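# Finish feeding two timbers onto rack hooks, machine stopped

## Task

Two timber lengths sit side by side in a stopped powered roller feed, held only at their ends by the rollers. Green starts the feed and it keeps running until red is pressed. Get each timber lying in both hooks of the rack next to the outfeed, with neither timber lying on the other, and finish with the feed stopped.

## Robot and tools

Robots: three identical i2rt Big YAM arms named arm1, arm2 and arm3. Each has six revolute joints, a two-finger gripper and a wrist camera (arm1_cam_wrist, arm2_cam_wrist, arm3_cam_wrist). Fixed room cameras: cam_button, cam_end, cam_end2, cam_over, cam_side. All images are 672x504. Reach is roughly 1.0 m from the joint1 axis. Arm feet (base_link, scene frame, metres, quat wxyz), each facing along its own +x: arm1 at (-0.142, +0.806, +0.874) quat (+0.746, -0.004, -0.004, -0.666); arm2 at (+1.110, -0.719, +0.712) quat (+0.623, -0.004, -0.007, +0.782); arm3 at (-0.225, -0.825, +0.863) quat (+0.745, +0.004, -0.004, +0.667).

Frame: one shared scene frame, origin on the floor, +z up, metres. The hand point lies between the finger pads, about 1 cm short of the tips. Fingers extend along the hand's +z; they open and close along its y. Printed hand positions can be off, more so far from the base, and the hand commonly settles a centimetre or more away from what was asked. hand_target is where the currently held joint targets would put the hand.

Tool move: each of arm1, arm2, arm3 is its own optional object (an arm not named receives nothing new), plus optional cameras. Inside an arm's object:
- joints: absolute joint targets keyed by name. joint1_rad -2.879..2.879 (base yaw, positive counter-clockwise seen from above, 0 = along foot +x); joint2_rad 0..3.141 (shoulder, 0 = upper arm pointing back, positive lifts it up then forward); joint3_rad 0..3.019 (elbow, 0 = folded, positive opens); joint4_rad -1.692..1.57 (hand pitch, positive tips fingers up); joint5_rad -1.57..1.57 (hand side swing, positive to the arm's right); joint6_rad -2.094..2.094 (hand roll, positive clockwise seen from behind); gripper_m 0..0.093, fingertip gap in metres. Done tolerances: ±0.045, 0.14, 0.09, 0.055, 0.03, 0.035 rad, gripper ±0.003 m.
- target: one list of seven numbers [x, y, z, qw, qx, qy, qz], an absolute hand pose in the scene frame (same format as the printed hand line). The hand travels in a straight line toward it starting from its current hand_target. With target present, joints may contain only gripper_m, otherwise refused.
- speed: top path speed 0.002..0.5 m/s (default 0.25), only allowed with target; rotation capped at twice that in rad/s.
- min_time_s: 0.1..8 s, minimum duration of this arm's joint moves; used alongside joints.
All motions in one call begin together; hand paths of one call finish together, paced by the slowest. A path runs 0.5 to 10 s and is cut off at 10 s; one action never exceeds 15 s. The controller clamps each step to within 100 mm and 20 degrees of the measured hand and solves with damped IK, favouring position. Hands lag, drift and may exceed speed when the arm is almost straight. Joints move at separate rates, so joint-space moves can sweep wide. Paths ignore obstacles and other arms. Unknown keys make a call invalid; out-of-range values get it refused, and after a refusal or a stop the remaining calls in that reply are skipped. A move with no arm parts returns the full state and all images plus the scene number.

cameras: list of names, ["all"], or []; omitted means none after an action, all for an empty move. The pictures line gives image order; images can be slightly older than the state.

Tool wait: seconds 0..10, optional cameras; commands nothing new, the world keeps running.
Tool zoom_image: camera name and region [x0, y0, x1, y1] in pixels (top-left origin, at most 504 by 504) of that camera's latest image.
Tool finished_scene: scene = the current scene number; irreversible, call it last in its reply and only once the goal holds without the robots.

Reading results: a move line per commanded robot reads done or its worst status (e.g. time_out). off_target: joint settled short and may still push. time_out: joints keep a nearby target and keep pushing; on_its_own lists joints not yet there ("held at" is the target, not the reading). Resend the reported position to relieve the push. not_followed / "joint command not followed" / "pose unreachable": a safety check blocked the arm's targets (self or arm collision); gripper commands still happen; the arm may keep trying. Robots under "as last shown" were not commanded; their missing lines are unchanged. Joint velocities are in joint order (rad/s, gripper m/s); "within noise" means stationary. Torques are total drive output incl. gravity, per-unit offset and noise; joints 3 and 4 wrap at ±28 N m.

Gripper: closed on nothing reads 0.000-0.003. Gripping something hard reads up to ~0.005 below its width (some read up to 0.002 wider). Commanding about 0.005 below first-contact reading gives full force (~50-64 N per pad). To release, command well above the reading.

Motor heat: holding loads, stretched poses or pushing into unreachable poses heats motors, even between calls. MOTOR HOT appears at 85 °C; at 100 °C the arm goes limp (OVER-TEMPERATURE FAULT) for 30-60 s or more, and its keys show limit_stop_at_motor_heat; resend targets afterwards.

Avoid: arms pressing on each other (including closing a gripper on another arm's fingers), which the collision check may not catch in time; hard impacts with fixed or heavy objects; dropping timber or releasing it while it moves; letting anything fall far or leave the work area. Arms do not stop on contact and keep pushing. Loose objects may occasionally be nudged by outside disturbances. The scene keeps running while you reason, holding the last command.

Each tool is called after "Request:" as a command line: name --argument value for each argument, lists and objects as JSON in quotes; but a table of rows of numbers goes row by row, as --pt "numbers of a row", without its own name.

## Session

Request:
move --arm1 '{"target":[-0.085,0.11,0.86,0,1,0,0],"speed":0.4}' --arm3 '{"target":[-0.085,-0.115,0.86,0,1,0,0],"speed":0.4}' --arm2 '{"target":[0.974,-0.377,0.86,0,0.7071,-0.7071,0],"speed":0.4,"joints":{"gripper_m":0.0}}' --cameras '["all"]'

Scene clock: 3.37 s.
Joint torques (N m): arm1=[0.73 -21.07 13.23 -0.34 -0.09 0.07] | arm2=[-3.14 -9.76 8.91 0.49 -0.05 0.24] | arm3=[-1.14 -18.32 11.77 0.17 -0.07 -0.06]
Heat: arm1: hottest joint2_rad 23 °C; arm2: hottest joint3_rad 23 °C; arm3: hottest joint3_rad 24 °C.
move: arm1 off_target; arm2 off_target; arm3 off_target
Joint velocities: within noise
arm1.joint_positions: joint1_rad=-0.036 joint2_rad=+2.348 joint3_rad=+1.994 joint4_rad=-1.247 joint5_rad=+0.003 joint6_rad=+1.646 gripper_m=+0.09396
arm1.joint_status: not commanded
arm1.hand: x=-0.0897 y=+0.1214 z=+0.8547 quat_wxyz=(+0.009, -1.000, -0.001, +0.002) (m; scene frame)
arm1.hand_target: x=-0.0851 y=+0.1105 z=+0.8602 quat_wxyz=(+0.000, -1.000, +0.000, +0.000) (m; scene frame)
arm1.hand_status: off_target (0.013 m and 1.0 deg from the pose sent, 0.731 m and 66.6 deg at the start)
arm2.joint_positions: joint1_rad=+0.153 joint2_rad=+1.355 joint3_rad=+1.011 joint4_rad=-1.266 joint5_rad=-0.013 joint6_rad=+0.357 gripper_m=+0.00051
arm2.joint_status: all done
arm2.hand: x=+0.9752 y=-0.3886 z=+0.8504 quat_wxyz=(+0.007, +0.714, -0.700, +0.018) (m; scene frame)
arm2.hand_target: x=+0.9742 y=-0.3773 z=+0.8602 quat_wxyz=(+0.000, +0.707, -0.707, +0.000) (m; scene frame)
arm2.hand_status: off_target (0.015 m and 2.5 deg from the pose sent, 0.439 m and 78.2 deg at the start)
arm3.joint_positions: joint1_rad=-0.090 joint2_rad=+2.409 joint3_rad=+2.153 joint4_rad=-1.340 joint5_rad=-0.001 joint6_rad=-1.754 gripper_m=+0.09396
arm3.joint_status: not commanded
arm3.hand: x=-0.0824 y=-0.1270 z=+0.8600 quat_wxyz=(+0.006, +1.000, -0.009, -0.003) (m; scene frame)
arm3.hand_target: x=-0.0851 y=-0.1156 z=+0.8600 quat_wxyz=(-0.001, +1.000, +0.000, +0.000) (m; scene frame)
arm3.hand_status: off_target (0.012 m and 1.2 deg from the pose sent, 0.756 m and 78.0 deg at the start)
pictures: arm1_cam_wrist, arm2_cam_wrist, arm3_cam_wrist, cam_button, cam_end, cam_end2, cam_over, cam_side

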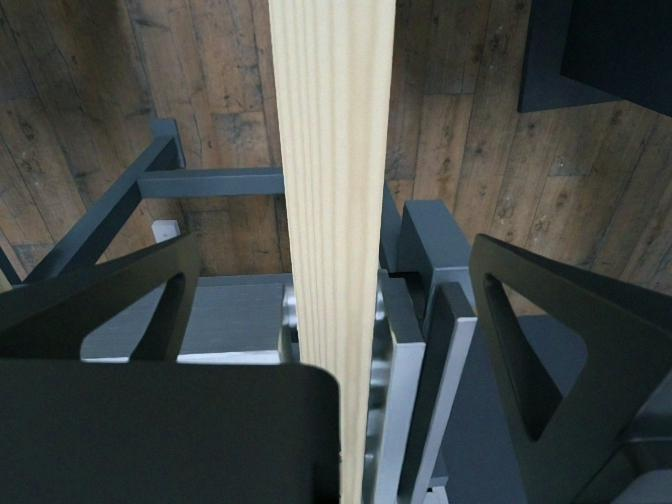

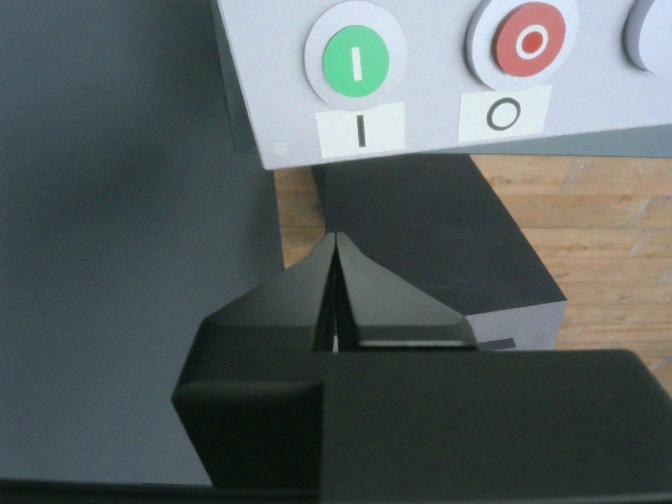

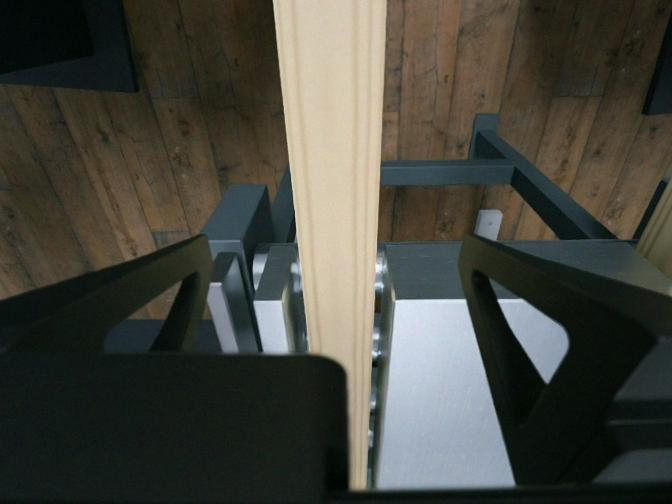

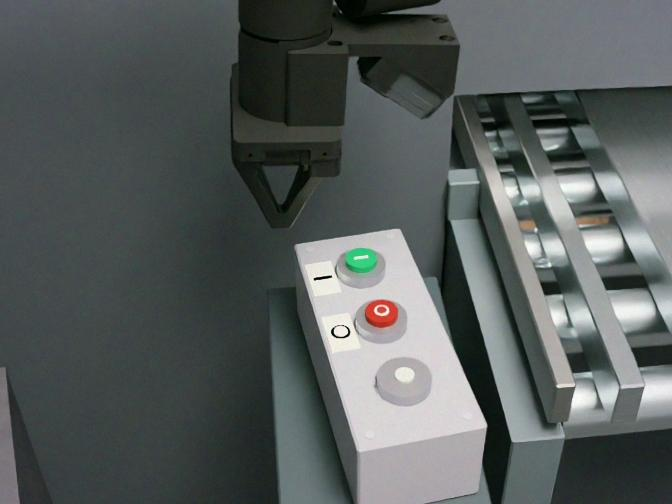

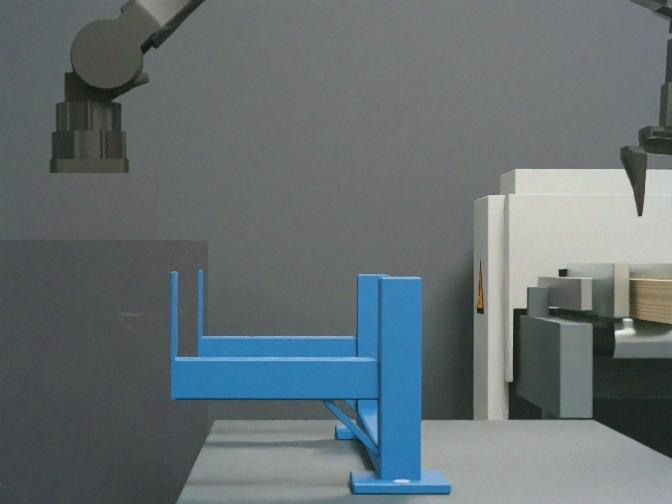

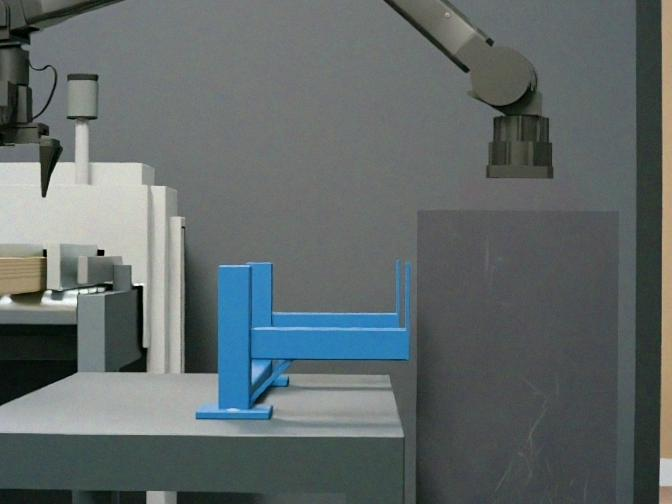

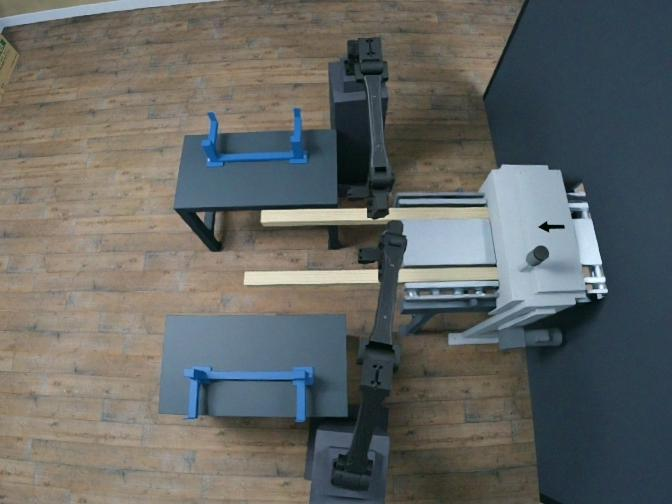

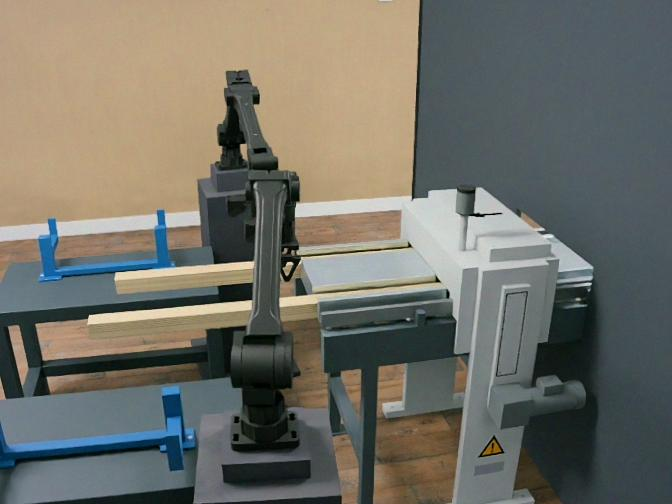

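Request:
move --arm1 '{"target":[-0.055,0.124,0.735,0,1,0,0],"speed":0.12}' --arm3 '{"target":[-0.085,-0.131,0.722,0,1,0,0],"speed":0.12}' --arm2 '{"target":[0.98,-0.333,0.84,0,0.7071,-0.7071,0],"speed":0.2}' --cameras '["arm1_cam_wrist", "arm2_cam_wrist", "arm3_cam_wrist", "cam_button","cam_end"]'

Scene clock: 46.07 s.
Joint torques (N m): arm1=[1.14 -21.19 8.88 0.58 -0.08 0.08] | arm2=[-3.25 -9.93 11.25 0.46 -0.02 0.04] | arm3=[-1.49 -18.78 7.73 0.91 -0.07 -0.06]
Heat: arm1: hottest joint2_rad 27 °C; arm2: hottest joint3_rad 26 °C; arm3: hottest joint3_rad 35 °C.
move: arm1 off_target; arm2 off_target; arm3 off_target
Joint velocities: within noise
arm1.joint_positions: joint1_rad=+0.006 joint2_rad=+2.478 joint3_rad=+1.933 joint4_rad=-1.033 joint5_rad=+0.003 joint6_rad=+1.691 gripper_m=+0.09396
arm1.joint_status: not commanded
arm1.hand: x=-0.0614 y=+0.1230 z=+0.7460 quat_wxyz=(-0.002, -1.000, +0.001, +0.001) (m; scene frame)
arm1.hand_target: x=-0.0550 y=+0.1244 z=+0.7351 quat_wxyz=(+0.000, -1.000, +0.000, +0.000) (m; scene frame)
arm1.hand_status: off_target (0.013 m and 0.3 deg from the pose sent, 0.125 m and 1.0 deg at the start)
arm2.joint_positions: joint1_rad=+0.102 joint2_rad=+1.458 joint3_rad=+1.040 joint4_rad=-1.213 joint5_rad=-0.013 joint6_rad=+0.327 gripper_m=+0.00051
arm2.joint_status: not commanded
arm2.hand: x=+0.9847 y=-0.3595 z=+0.8242 quat_wxyz=(+0.012, +0.707, -0.707, +0.027) (m; scene frame)
arm2.hand_target: x=+0.9805 y=-0.3342 z=+0.8407 quat_wxyz=(-0.001, +0.707, -0.707, +0.000) (m; scene frame)
arm2.hand_status: off_target (0.031 m and 3.4 deg from the pose sent, 0.057 m and 2.5 deg at the start)
arm3.joint_positions: joint1_rad=-0.090 joint2_rad=+2.532 joint3_rad=+2.046 joint4_rad=-1.087 joint5_rad=-0.001 joint6_rad=-1.759 gripper_m=+0.09396
arm3.joint_status: not commanded
arm3.hand: x=-0.0830 y=-0.1292 z=+0.7367 quat_wxyz=(-0.005, +1.000, -0.006, -0.001) (m; scene frame)
arm3.hand_target: x=-0.0849 y=-0.1314 z=+0.7222 quat_wxyz=(+0.000, +1.000, +0.000, +0.000) (m; scene frame)
arm3.hand_status: off_target (0.015 m and 0.9 deg from the pose sent, 0.138 m and 1.2 deg at the start)
pictures: arm1_cam_wrist, arm2_cam_wrist, arm3_cam_wrist, cam_button, cam_end

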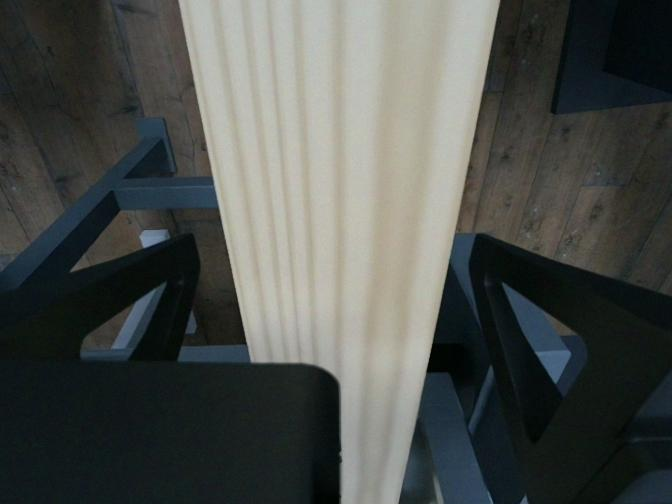

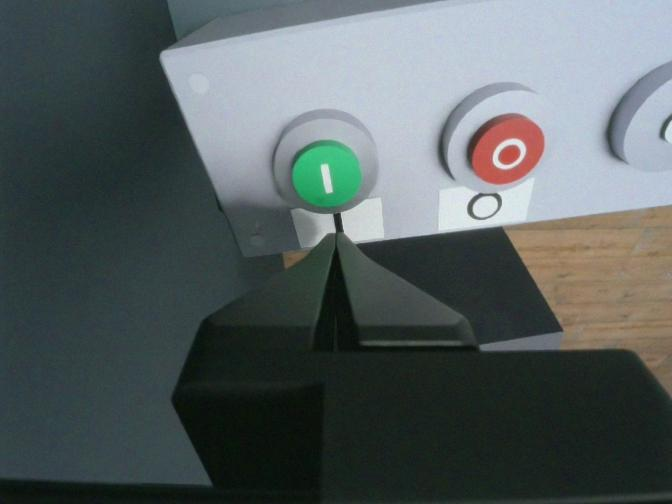

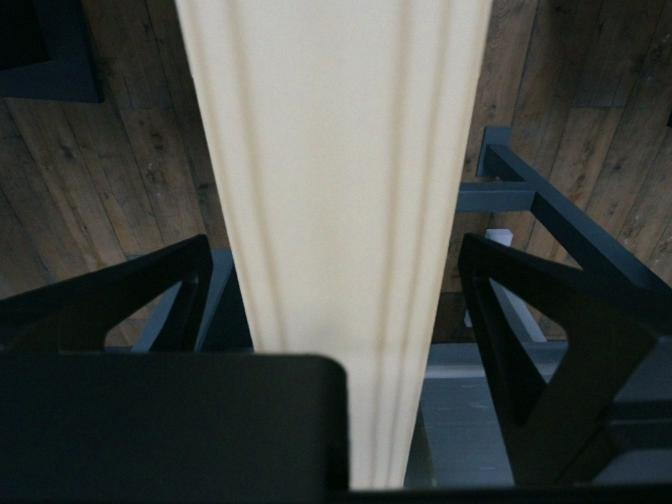

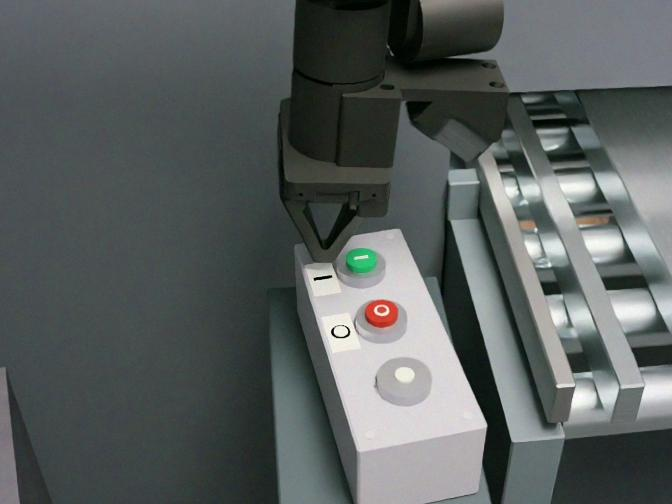

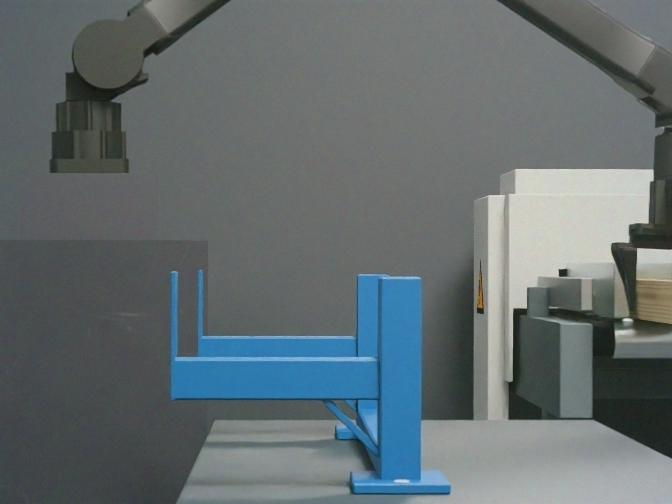

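Request:
move --arm1 '{"joints":{"gripper_m":0.050}}' --arm3 '{"joints":{"gripper_m":0.050}}' --arm2 '{"target":[0.979,-0.322,0.856,0,0.7071,-0.7071,0],"speed":0.2}' --cameras '["arm2_cam_wrist","cam_button"]'

Scene clock: 56.37 s.
Joint torques (N m): arm1=[1.08 -21.13 8.98 0.61 -0.06 0.07] | arm2=[-3.25 -10.4 11.36 -0.29 -0.03 0.03] | arm3=[-1.49 -18.67 7.73 0.73 -0.08 0]
Heat: arm1: hottest joint2_rad 29 °C; arm2: hottest joint3_rad 28 °C; arm3: hottest joint3_rad 34 °C.
move: arm1 done; arm2 off_target; arm3 done
Joint velocities: within noise
arm1.joint_positions: joint1_rad=+0.006 joint2_rad=+2.478 joint3_rad=+1.932 joint4_rad=-1.033 joint5_rad=+0.003 joint6_rad=+1.690 gripper_m=+0.05034
arm1.joint_status: all done
arm1.hand: x=-0.0614 y=+0.1233 z=+0.7457 quat_wxyz=(-0.002, -1.000, +0.000, +0.001) (m; scene frame)
arm1.hand_target: x=-0.0550 y=+0.1242 z=+0.7352 quat_wxyz=(+0.000, -1.000, +0.000, +0.000) (m; scene frame)
arm1.hand_status: not commanded
arm2.joint_positions: joint1_rad=+0.096 joint2_rad=+1.472 joint3_rad=+1.099 joint4_rad=-1.235 joint5_rad=-0.013 joint6_rad=+0.320 gripper_m=+0.00051
arm2.joint_status: not commanded
arm2.hand: x=+0.9811 y=-0.3421 z=+0.8396 quat_wxyz=(+0.007, +0.707, -0.707, +0.017) (m; scene frame)
arm2.hand_target: x=+0.9793 y=-0.3229 z=+0.8561 quat_wxyz=(+0.000, +0.707, -0.707, +0.000) (m; scene frame)
arm2.hand_status: off_target (0.026 m and 2.1 deg from the pose sent, 0.050 m and 3.4 deg at the start)
arm3.joint_positions: joint1_rad=-0.090 joint2_rad=+2.532 joint3_rad=+2.046 joint4_rad=-1.082 joint5_rad=-0.001 joint6_rad=-1.766 gripper_m=+0.05085
arm3.joint_status: all done
arm3.hand: x=-0.0828 y=-0.1279 z=+0.7367 quat_wxyz=(-0.008, +1.000, -0.003, +0.000) (m; scene frame)
arm3.hand_target: x=-0.0850 y=-0.1314 z=+0.7222 quat_wxyz=(+0.000, +1.000, +0.000, +0.000) (m; scene frame)
arm3.hand_status: not commanded
pictures: arm2_cam_wrist, cam_button

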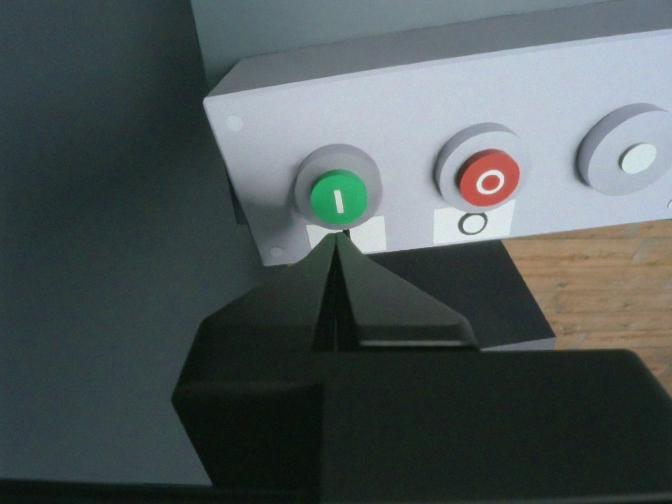

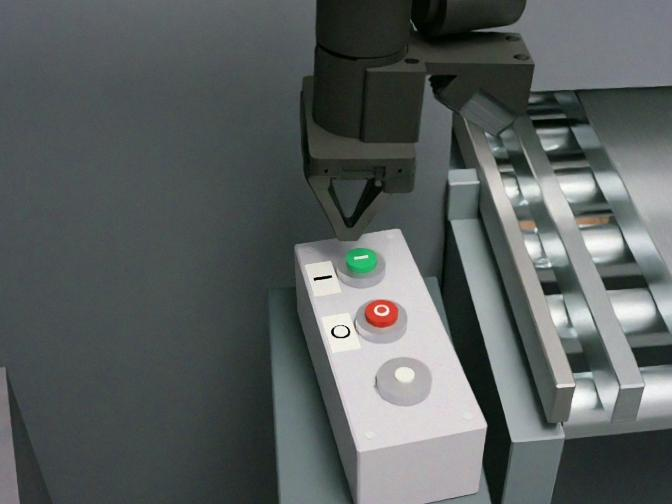

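Request:
move --arm1 '{"joints":{"gripper_m":0.036}}' --arm3 '{"joints":{"gripper_m":0.036}}' --cameras '["arm1_cam_wrist","arm3_cam_wrist"]'

Request:
move --arm2 '{"target":[0.979,-0.335,0.79,0,0.7071,-0.7071,0],"speed":0.06}' --cameras '["arm2_cam_wrist","cam_button","cam_over"]'

Scene clock: 68.13 s.
Joint torques (N m): arm1=[1.26 -21.07 8.95 0.64 -0.08 0.11] | arm2=[-3.25 -10.34 11.36 -0.29 -0.03 0.03] | arm3=[-1.55 -18.73 7.75 0.75 -0.07 0.01]
Heat: arm1: hottest joint2_rad 30 °C; arm2: hottest joint3_rad 28 °C; arm3: hottest joint3_rad 33 °C.
move: arm1 off_target; arm3 off_target
Joint velocities: within noise
arm1.joint_positions: joint1_rad=+0.006 joint2_rad=+2.478 joint3_rad=+1.932 joint4_rad=-1.033 joint5_rad=+0.003 joint6_rad=+1.686 gripper_m=+0.04917
arm1.joint_status: gripper_m off_target (ended at +0.04919, target +0.03600)
arm1.hand: x=-0.0614 y=+0.1233 z=+0.7457 quat_wxyz=(-0.002, -1.000, -0.002, +0.001) (m; scene frame)
arm1.hand_target: x=-0.0550 y=+0.1242 z=+0.7352 quat_wxyz=(+0.000, -1.000, +0.000, +0.000) (m; scene frame)
arm1.hand_status: not commanded
arm2: as last shown
arm3.joint_positions: joint1_rad=-0.090 joint2_rad=+2.532 joint3_rad=+2.046 joint4_rad=-1.082 joint5_rad=-0.001 joint6_rad=-1.766 gripper_m=+0.05084
arm3.joint_status: gripper_m off_target (ended at +0.05084, target +0.03600)
arm3.hand: x=-0.0828 y=-0.1279 z=+0.7367 quat_wxyz=(-0.008, +1.000, -0.003, +0.000) (m; scene frame)
arm3.hand_target: x=-0.0850 y=-0.1314 z=+0.7222 quat_wxyz=(+0.000, +1.000, +0.000, +0.000) (m; scene frame)
arm3.hand_status: not commanded
pictures: arm1_cam_wrist, arm3_cam_wrist

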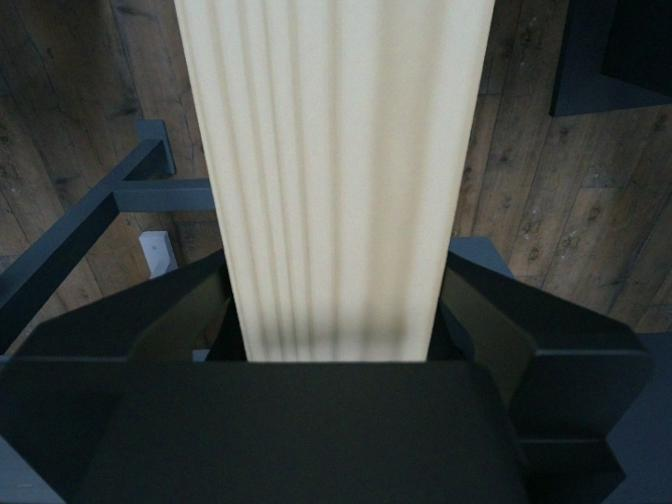

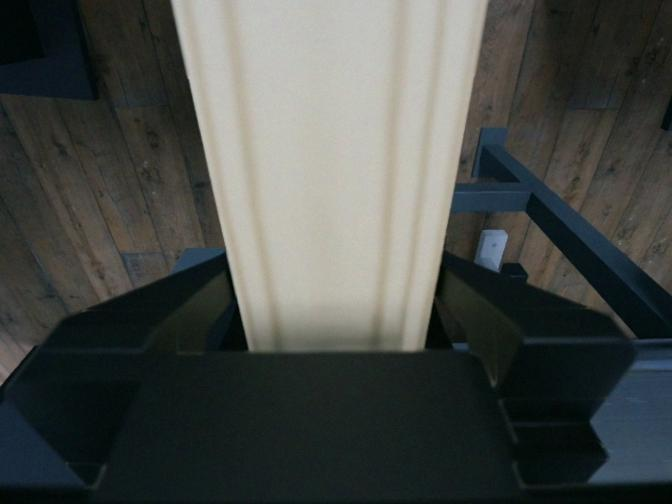

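Scene clock: 70.20 s.
Joint torques (N m): arm1=[5.01 -21.66 9.11 0.55 -0.65 0.53] | arm2=[-2.32 -8.06 4.92 1.46 -0.03 0.15] | arm3=[-5.25 -19.31 7.87 0.76 0.31 -0.32]
Heat: arm1: hottest joint2_rad 30 °C; arm2: hottest joint3_rad 28 °C; arm3: hottest joint3_rad 33 °C.
move: arm2 off_target
Joint velocities: within noise
arm1.joint_positions: joint1_rad=-0.038 joint2_rad=+2.487 joint3_rad=+1.930 joint4_rad=-1.032 joint5_rad=+0.018 joint6_rad=+1.639 gripper_m=+0.04910
arm1.joint_status: not commanded
arm1.hand: x=-0.0937 y=+0.1228 z=+0.7395 quat_wxyz=(+0.002, -1.000, -0.003, +0.009) (m; scene frame)
arm1.hand_target: x=-0.0552 y=+0.1243 z=+0.7350 quat_wxyz=(+0.000, -1.000, +0.000, +0.000) (m; scene frame)
arm1.hand_status: not commanded
arm2.joint_positions: joint1_rad=+0.096 joint2_rad=+1.482 joint3_rad=+1.045 joint4_rad=-1.101 joint5_rad=-0.014 joint6_rad=+0.320 gripper_m=+0.00051
arm2.joint_status: not commanded
arm2.hand: x=+0.9777 y=-0.3310 z=+0.8169 quat_wxyz=(-0.008, +0.708, -0.706, -0.015) (m; scene frame)
arm2.hand_target: x=+0.9794 y=-0.3364 z=+0.7912 quat_wxyz=(+0.000, +0.707, -0.707, +0.000) (m; scene frame)
arm2.hand_status: off_target (0.027 m and 2.0 deg from the pose sent, 0.050 m and 2.1 deg at the start)
arm3.joint_positions: joint1_rad=-0.046 joint2_rad=+2.540 joint3_rad=+2.044 joint4_rad=-1.083 joint5_rad=-0.012 joint6_rad=-1.734 gripper_m=+0.05079
arm3.joint_status: not commanded
arm3.hand: x=-0.1161 y=-0.1254 z=+0.7302 quat_wxyz=(-0.003, +1.000, +0.003, -0.006) (m; scene frame)
arm3.hand_target: x=-0.0852 y=-0.1313 z=+0.7222 quat_wxyz=(+0.000, +1.000, +0.000, +0.000) (m; scene frame)
arm3.hand_status: not commanded
pictures: arm2_cam_wrist, cam_button, cam_over

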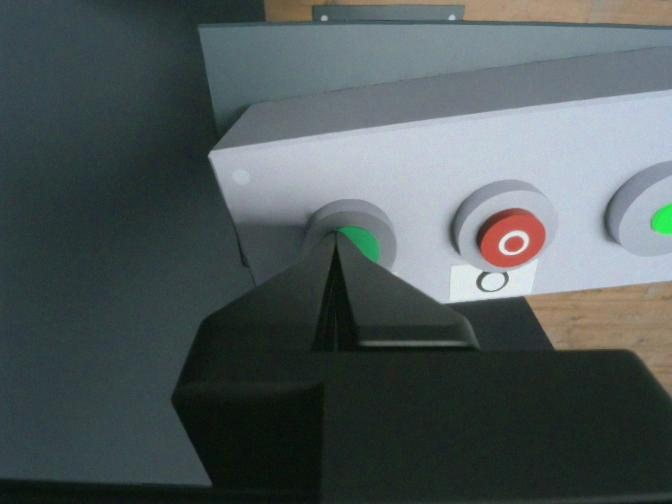

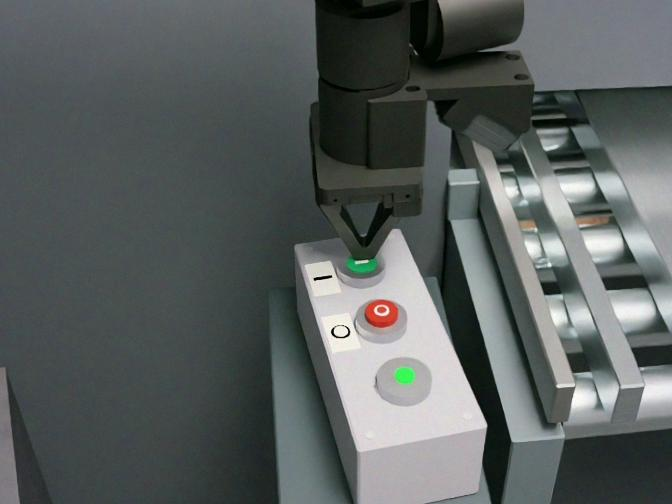

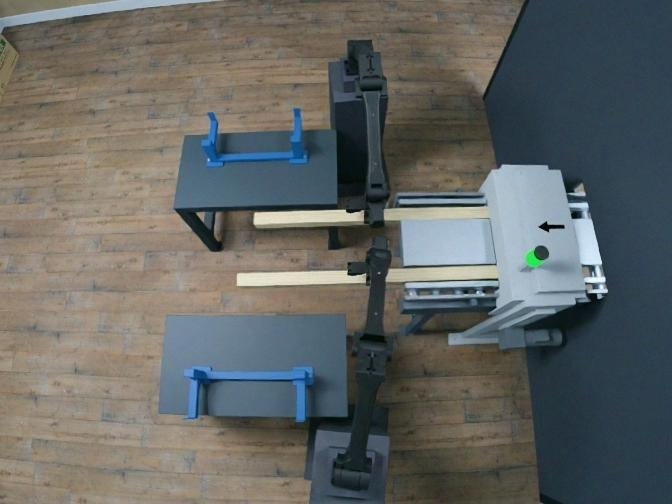

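Request:
move --arm1 '{"target":[-0.17,0.122,0.78,0,1,0,0],"speed":0.1}' --arm3 '{"target":[-0.19,-0.13,0.77,0,1,0,0],"speed":0.1}' --arm2 '{"target":[1.033,-0.308,0.87,0,0.7071,-0.7071,0],"speed":0.2}' --cameras '["cam_over","cam_button","arm2_cam_wrist","cam_side"]'

Scene clock: 85.70 s.
Joint torques (N m): arm1=[-0.44 -27.75 10.28 -1.81 0.17 -0.3] | arm2=[-3.14 -11.93 11.48 -0.32 0.01 0.03] | arm3=[-1.14 -26.81 7.86 -1.28 -0.58 0.59]
Heat: arm1: hottest joint2_rad 33 °C; arm2: hottest joint3_rad 28 °C; arm3: hottest joint3_rad 32 °C.
move: arm1 off_target; arm2 off_target; arm3 off_target
Joint velocities: within noise
arm1.joint_positions: joint1_rad=-0.142 joint2_rad=+2.492 joint3_rad=+1.892 joint4_rad=-1.036 joint5_rad=-0.001 joint6_rad=+1.565 gripper_m=+0.04888
arm1.joint_status: not commanded
arm1.hand: x=-0.1615 y=+0.1412 z=+0.7240 quat_wxyz=(+0.026, -1.000, +0.012, -0.001) (m; scene frame)
arm1.hand_target: x=-0.1699 y=+0.1230 z=+0.7783 quat_wxyz=(+0.000, -1.000, +0.000, +0.001) (m; scene frame)
arm1.hand_status: off_target (0.060 m and 3.3 deg from the pose sent, 0.086 m and 1.1 deg at the start)
arm2.joint_positions: joint1_rad=-0.039 joint2_rad=+1.481 joint3_rad=+1.124 joint4_rad=-1.273 joint5_rad=-0.014 joint6_rad=+0.187 gripper_m=+0.00051
arm2.joint_status: not commanded
arm2.hand: x=+1.0330 y=-0.3281 z=+0.8461 quat_wxyz=(+0.016, +0.706, -0.708, +0.023) (m; scene frame)
arm2.hand_target: x=+1.0332 y=-0.3093 z=+0.8701 quat_wxyz=(+0.000, +0.707, -0.707, +0.000) (m; scene frame)
arm2.hand_status: off_target (0.031 m and 3.2 deg from the pose sent, 0.080 m and 2.0 deg at the start)
arm3.joint_positions: joint1_rad=+0.053 joint2_rad=+2.547 joint3_rad=+1.965 joint4_rad=-1.058 joint5_rad=+0.010 joint6_rad=-1.676 gripper_m=+0.05078
arm3.joint_status: not commanded
arm3.hand: x=-0.1834 y=-0.1484 z=+0.7001 quat_wxyz=(+0.028, +0.999, +0.024, +0.003) (m; scene frame)
arm3.hand_target: x=-0.1898 y=-0.1307 z=+0.7667 quat_wxyz=(+0.000, +1.000, +0.001, -0.001) (m; scene frame)
arm3.hand_status: off_target (0.073 m and 4.3 deg from the pose sent, 0.084 m and 0.9 deg at the start)
pictures: arm2_cam_wrist, cam_button, cam_over, cam_side

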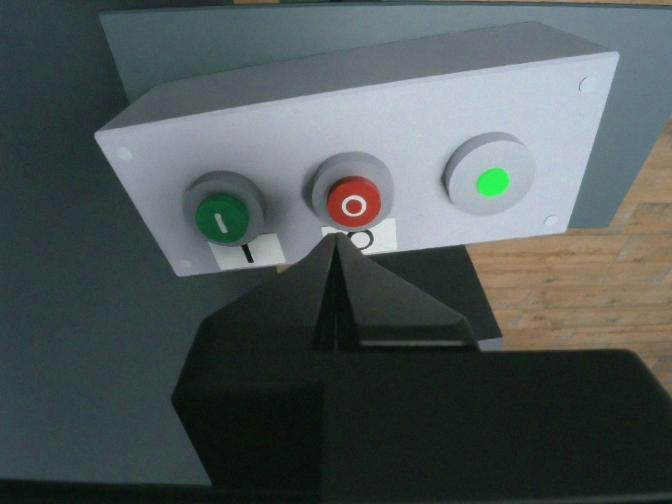

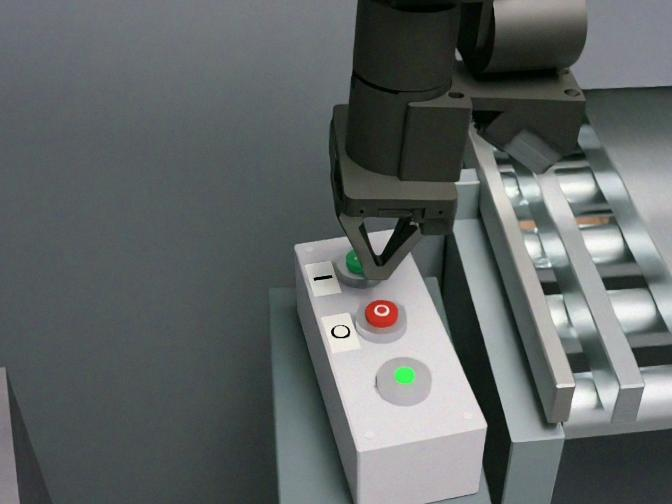

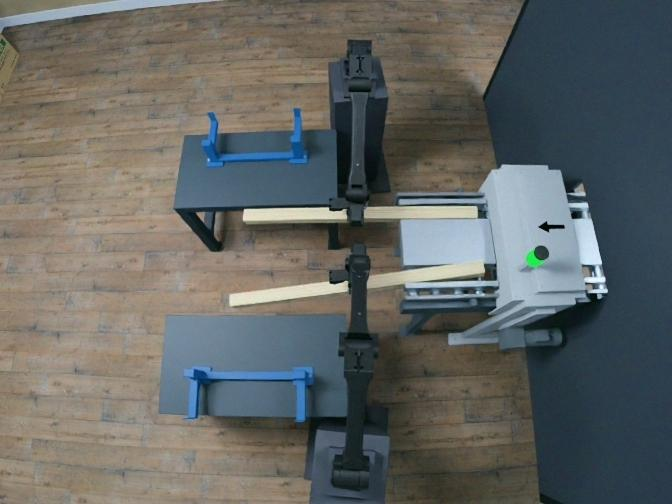

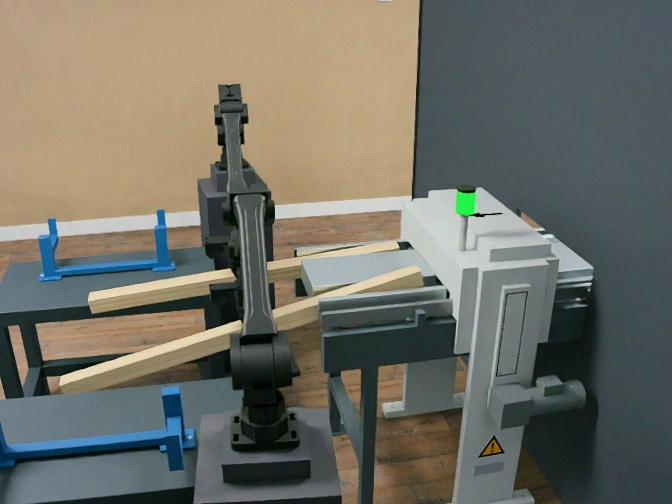

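Request:
move --arm1 '{"target":[-0.18,0.125,0.93,0.02,0.9996,0,-0.02],"speed":0.12}' --arm3 '{"target":[-0.20,-0.132,0.93,-0.03,0.9965,0,-0.078],"speed":0.12}' --arm2 '{"target":[1.039,-0.327,0.79,0,0.7071,-0.7071,0],"speed":0.12}' --cameras '["cam_over","cam_button","cam_side","cam_end","cam_end2"]'

Scene clock: 100.70 s.
Joint torques (N m): arm1=[-0.03 -29.86 13.96 -1.03 0.03 -0.07] | arm2=[-3.37 -7.82 4.85 1.39 0 0.02] | arm3=[-2.84 -28.22 10.06 -2.18 -0.35 0.64]
Heat: arm1: hottest joint2_rad 35 °C; arm2: hottest joint3_rad 30 °C; arm3: hottest joint2_rad 31 °C.
move: arm1 off_target; arm2 off_target; arm3 off_target
Joint velocities: within noise
arm1.joint_positions: joint1_rad=-0.152 joint2_rad=+2.315 joint3_rad=+1.867 joint4_rad=-1.239 joint5_rad=+0.042 joint6_rad=+1.532 gripper_m=+0.04886
arm1.joint_status: not commanded
arm1.hand: x=-0.1746 y=+0.1631 z=+0.8326 quat_wxyz=(+0.053, -0.998, -0.001, +0.018) (m; scene frame)
arm1.hand_target: x=-0.1796 y=+0.1326 z=+0.9236 quat_wxyz=(-0.020, -1.000, +0.000, +0.020) (m; scene frame)
arm1.hand_status: off_target (0.105 m and 8.4 deg from the pose sent, 0.207 m and 6.0 deg at the start; pose on its path clipped on 75 of 88 steps)
arm2.joint_positions: joint1_rad=-0.040 joint2_rad=+1.467 joint3_rad=+1.026 joint4_rad=-1.096 joint5_rad=-0.015 joint6_rad=+0.184 gripper_m=+0.00051
arm2.joint_status: not commanded
arm2.hand: x=+1.0325 y=-0.3228 z=+0.8169 quat_wxyz=(-0.010, +0.708, -0.706, -0.015) (m; scene frame)
arm2.hand_target: x=+1.0390 y=-0.3284 z=+0.7913 quat_wxyz=(+0.000, +0.707, -0.707, +0.000) (m; scene frame)
arm2.hand_status: off_target (0.028 m and 2.1 deg from the pose sent, 0.056 m and 3.2 deg at the start)
arm3.joint_positions: joint1_rad=+0.052 joint2_rad=+2.374 joint3_rad=+1.894 joint4_rad=-1.134 joint5_rad=-0.160 joint6_rad=-1.697 gripper_m=+0.05078
arm3.joint_status: not commanded
arm3.hand: x=-0.2124 y=-0.1539 z=+0.7939 quat_wxyz=(+0.008, +0.996, +0.032, -0.081) (m; scene frame)
arm3.hand_target: x=-0.2041 y=-0.1400 z=+0.8864 quat_wxyz=(-0.031, +0.996, +0.001, -0.079) (m; scene frame)
arm3.hand_status: off_target (0.138 m and 5.7 deg from the pose sent, 0.231 m and 11.7 deg at the start; pose on its path clipped on 75 of 84 steps)
pictures: cam_button, cam_end, cam_end2, cam_over, cam_side

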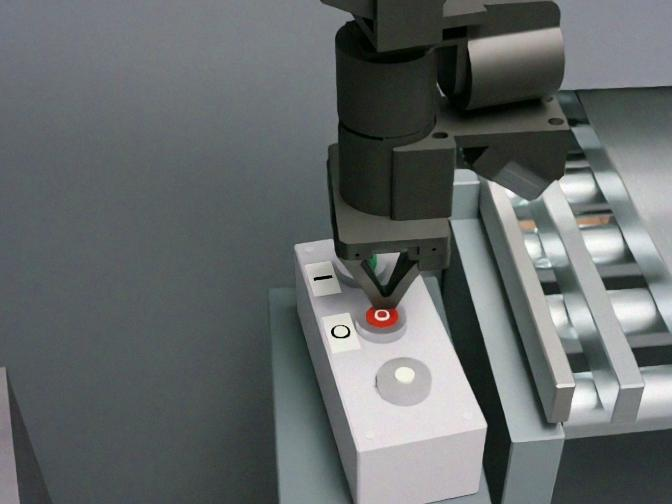

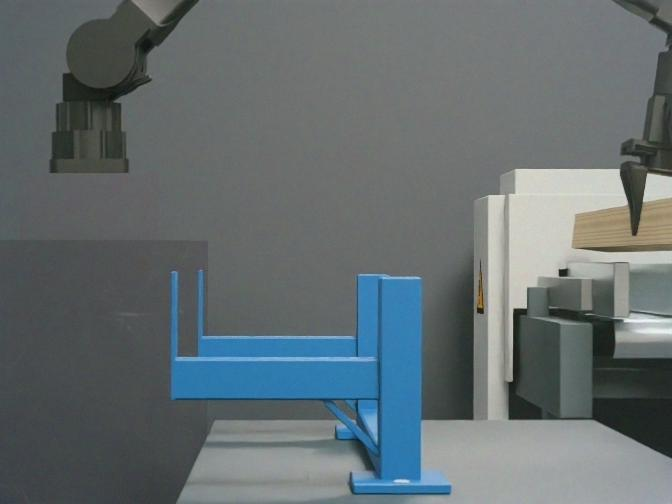

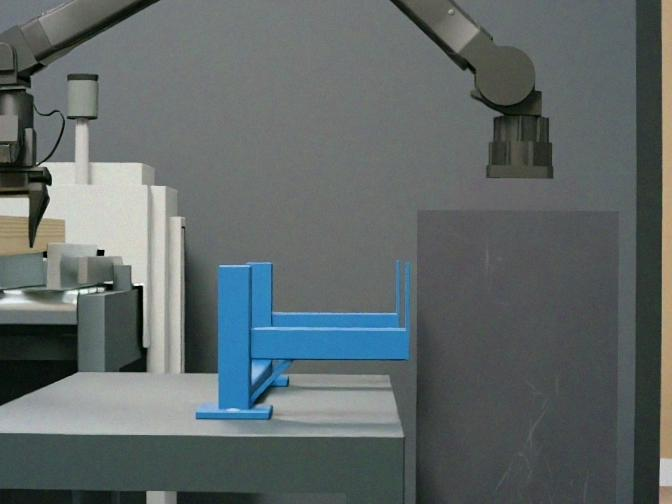

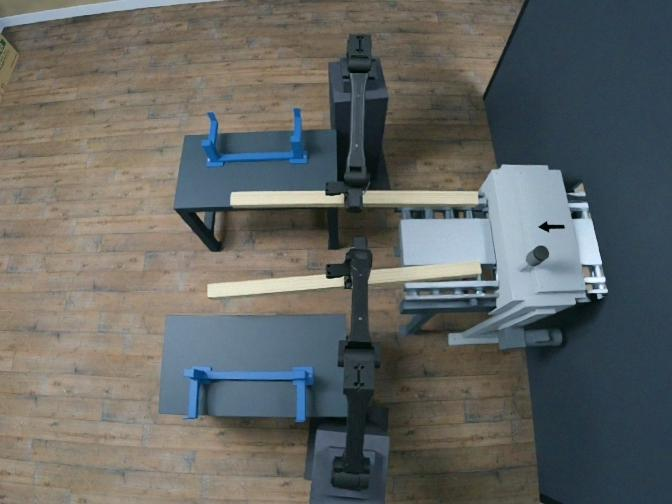

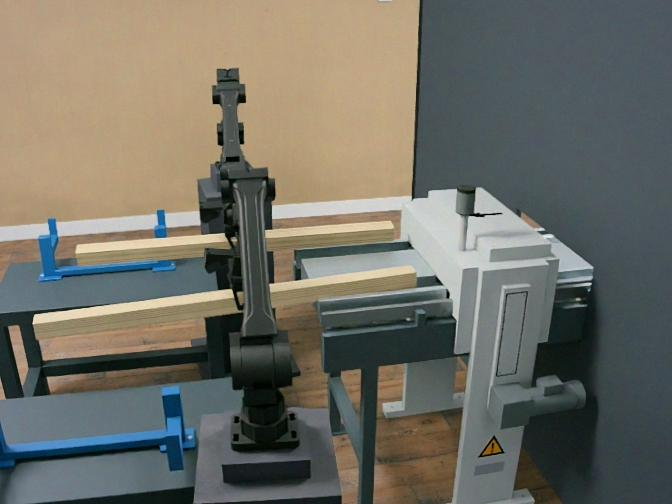

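Request:
move --arm1 '{"target":[-0.32,0.26,0.96,0.03,0.9995,0,0.013],"speed":0.13}' --arm3 '{"target":[-0.32,-0.26,0.96,-0.05,0.995,0,-0.09],"speed":0.13}' --arm2 '{"target":[1.033,-0.35,0.92,0,0.7071,-0.7071,0],"speed":0.13}' --cameras '["cam_over","cam_side","cam_end","cam_end2"]'

Scene clock: 120.47 s.
Joint torques (N m): arm1=[1.9 -24.18 11.86 -0.12 -0.23 -0.08] | arm2=[-1.79 -10.34 11.88 -0.32 -0.01 0.23] | arm3=[-1.79 -21.48 10.04 0.68 -0.7 0.11]
Heat: arm1: hottest joint2_rad 35 °C; arm2: hottest joint3_rad 29 °C; arm3: hottest joint3_rad 33 °C.
move: arm1 off_target; arm2 off_target; arm3 off_target
Joint velocities: within noise
arm1.joint_positions: joint1_rad=-0.442 joint2_rad=+1.989 joint3_rad=+1.487 joint4_rad=-1.154 joint5_rad=-0.033 joint6_rad=+1.252 gripper_m=+0.04886
arm1.joint_status: not commanded
arm1.hand: x=-0.3149 y=+0.2831 z=+0.8978 quat_wxyz=(+0.029, -0.999, +0.006, -0.030) (m; scene frame)
arm1.hand_target: x=-0.3190 y=+0.2628 z=+0.9589 quat_wxyz=(-0.030, -0.999, +0.000, -0.013) (m; scene frame)
arm1.hand_status: off_target (0.067 m and 7.1 deg from the pose sent, 0.216 m and 10.2 deg at the start)
arm2.joint_positions: joint1_rad=-0.040 joint2_rad=+1.347 joint3_rad=+1.119 joint4_rad=-1.405 joint5_rad=-0.015 joint6_rad=+0.184 gripper_m=+0.00051
arm2.joint_status: not commanded
arm2.hand: x=+1.0394 y=-0.3658 z=+0.8945 quat_wxyz=(+0.017, +0.707, -0.707, +0.024) (m; scene frame)
arm2.hand_target: x=+1.0333 y=-0.3513 z=+0.9198 quat_wxyz=(+0.000, +0.707, -0.707, +0.000) (m; scene frame)
arm2.hand_status: off_target (0.031 m and 3.4 deg from the pose sent, 0.107 m and 2.1 deg at the start)
arm3.joint_positions: joint1_rad=+0.226 joint2_rad=+1.937 joint3_rad=+1.422 joint4_rad=-1.082 joint5_rad=-0.158 joint6_rad=-1.452 gripper_m=+0.05078
arm3.joint_status: not commanded
arm3.hand: x=-0.3144 y=-0.2850 z=+0.8956 quat_wxyz=(+0.015, +0.997, -0.002, -0.076) (m; scene frame)
arm3.hand_target: x=-0.3196 y=-0.2633 z=+0.9590 quat_wxyz=(-0.050, +0.995, +0.000, -0.090) (m; scene frame)
arm3.hand_status: off_target (0.069 m and 7.7 deg from the pose sent, 0.225 m and 7.6 deg at the start; pose on its path clipped on 12 of 75 steps)
pictures: cam_end, cam_end2, cam_over, cam_side

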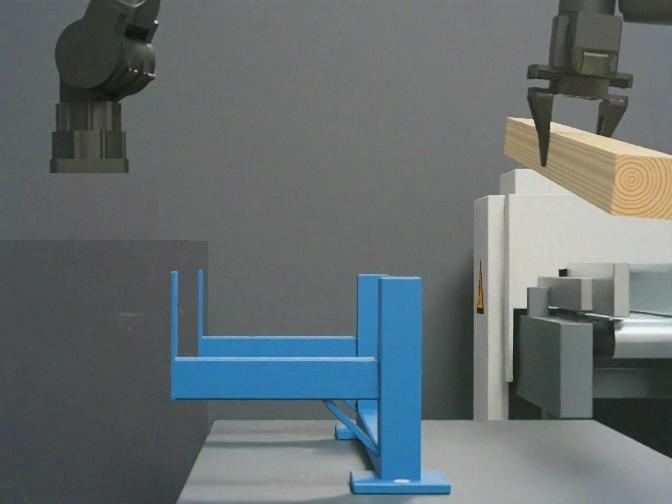

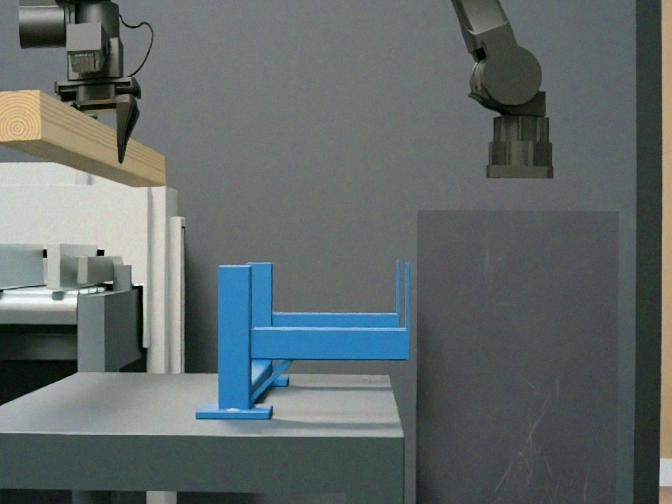

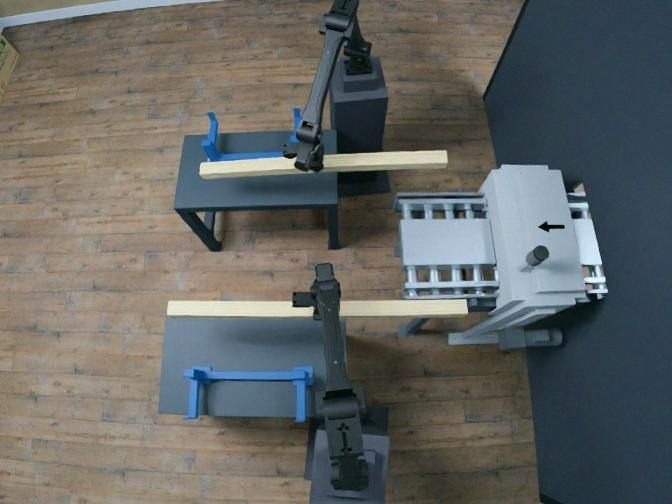

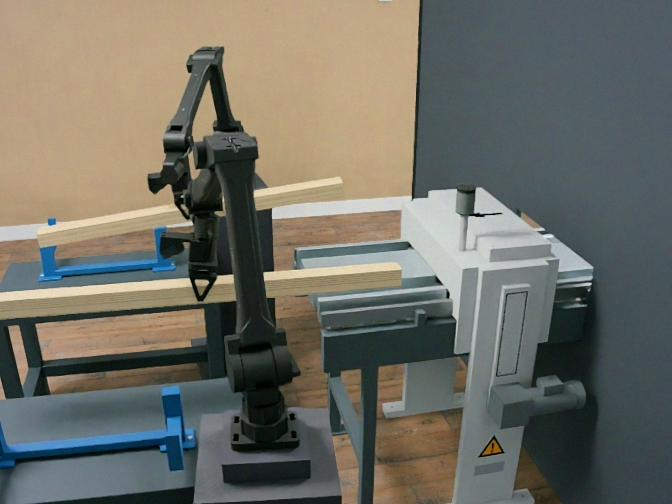

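Request:
move --arm1 '{"target":[-0.61,0.552,0.93,0.03,0.9988,0,-0.04],"speed":0.18}' --arm3 '{"target":[-0.55,-0.55,0.93,-0.04,0.995,0,-0.09],"speed":0.18}' --cameras '["cam_over","cam_side","cam_end","cam_end2"]'

Scene clock: 140.93 s.
Joint torques (N m): arm1=[1.03 -18.73 14.68 0.17 -0.17 -0.05] | arm2=[-1.79 -10.23 11.88 -0.32 -0.01 0.23] | arm3=[-1.96 -14.15 9.55 1.39 -0.35 0.11]
Heat: arm1: hottest joint2_rad 34 °C; arm2: hottest joint3_rad 32 °C; arm3: hottest joint2_rad 34 °C.
move: arm1 off_target; arm3 off_target
Joint velocities: within noise
arm1.joint_positions: joint1_rad=-1.191 joint2_rad=+1.841 joint3_rad=+1.220 joint4_rad=-0.977 joint5_rad=+0.001 joint6_rad=+0.504 gripper_m=+0.04886
arm1.joint_status: not commanded
arm1.hand: x=-0.5756 y=+0.5741 z=+0.8832 quat_wxyz=(+0.001, -1.000, +0.005, -0.012) (m; scene frame)
arm1.hand_target: x=-0.6068 y=+0.5538 z=+0.9313 quat_wxyz=(-0.030, -0.999, +0.000, +0.040) (m; scene frame)
arm1.hand_status: off_target (0.062 m and 7.0 deg from the pose sent, 0.400 m and 10.5 deg at the start)
arm2: as last shown
arm3.joint_positions: joint1_rad=+0.951 joint2_rad=+1.559 joint3_rad=+0.881 joint4_rad=-0.841 joint5_rad=-0.066 joint6_rad=-0.731 gripper_m=+0.05078
arm3.joint_status: not commanded
arm3.hand: x=-0.5268 y=-0.5697 z=+0.8888 quat_wxyz=(+0.001, +0.999, +0.001, -0.041) (m; scene frame)
arm3.hand_target: x=-0.5484 y=-0.5515 z=+0.9300 quat_wxyz=(-0.040, +0.995, +0.000, -0.090) (m; scene frame)
arm3.hand_status: off_target (0.051 m and 7.4 deg from the pose sent, 0.356 m and 6.5 deg at the start)
pictures: cam_end, cam_end2, cam_over, cam_side

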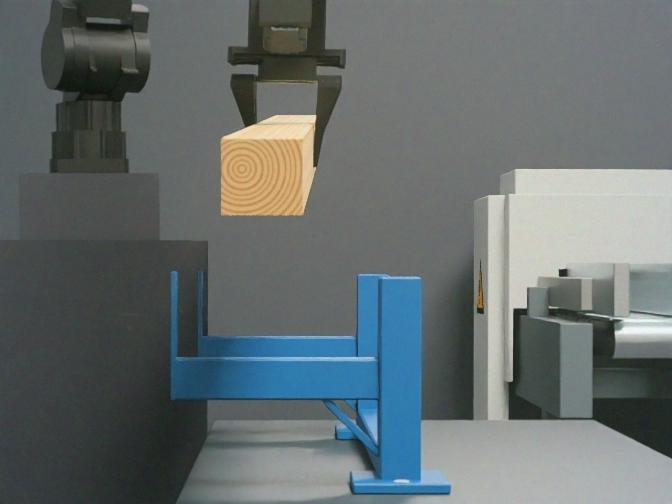

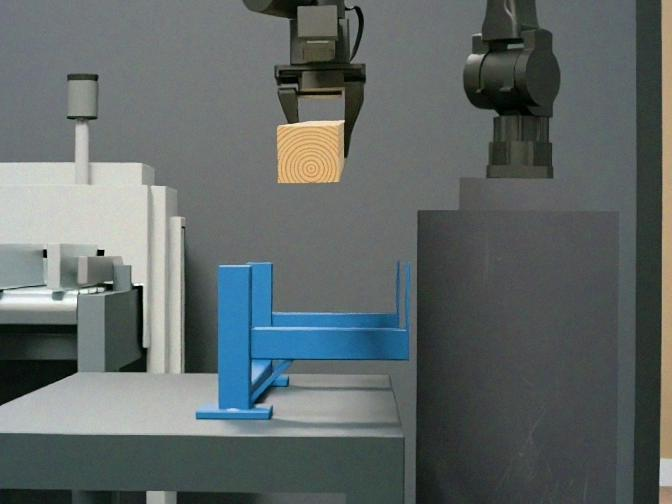

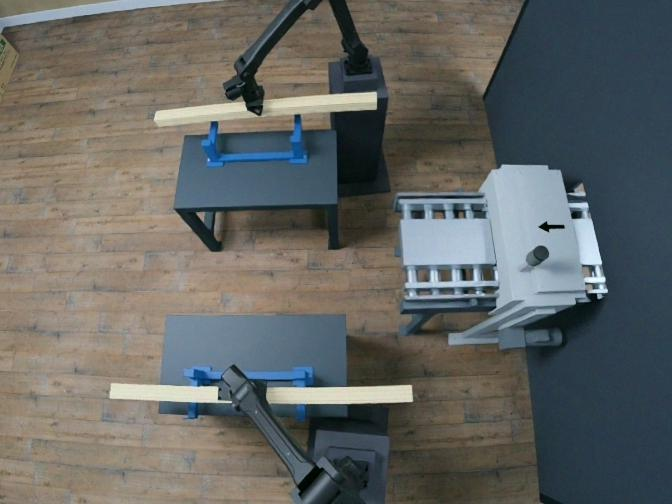

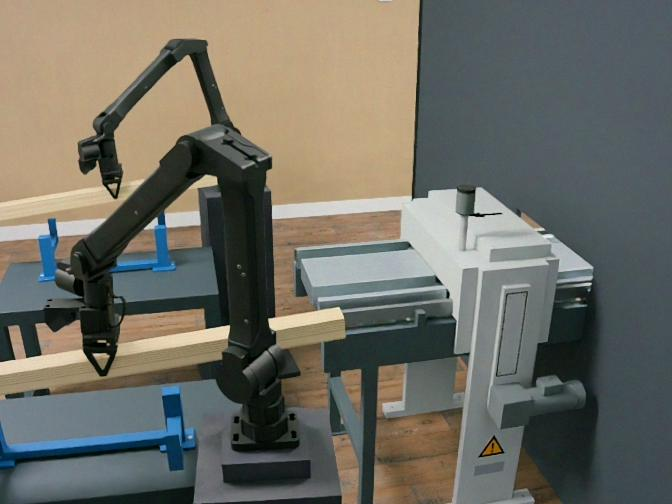

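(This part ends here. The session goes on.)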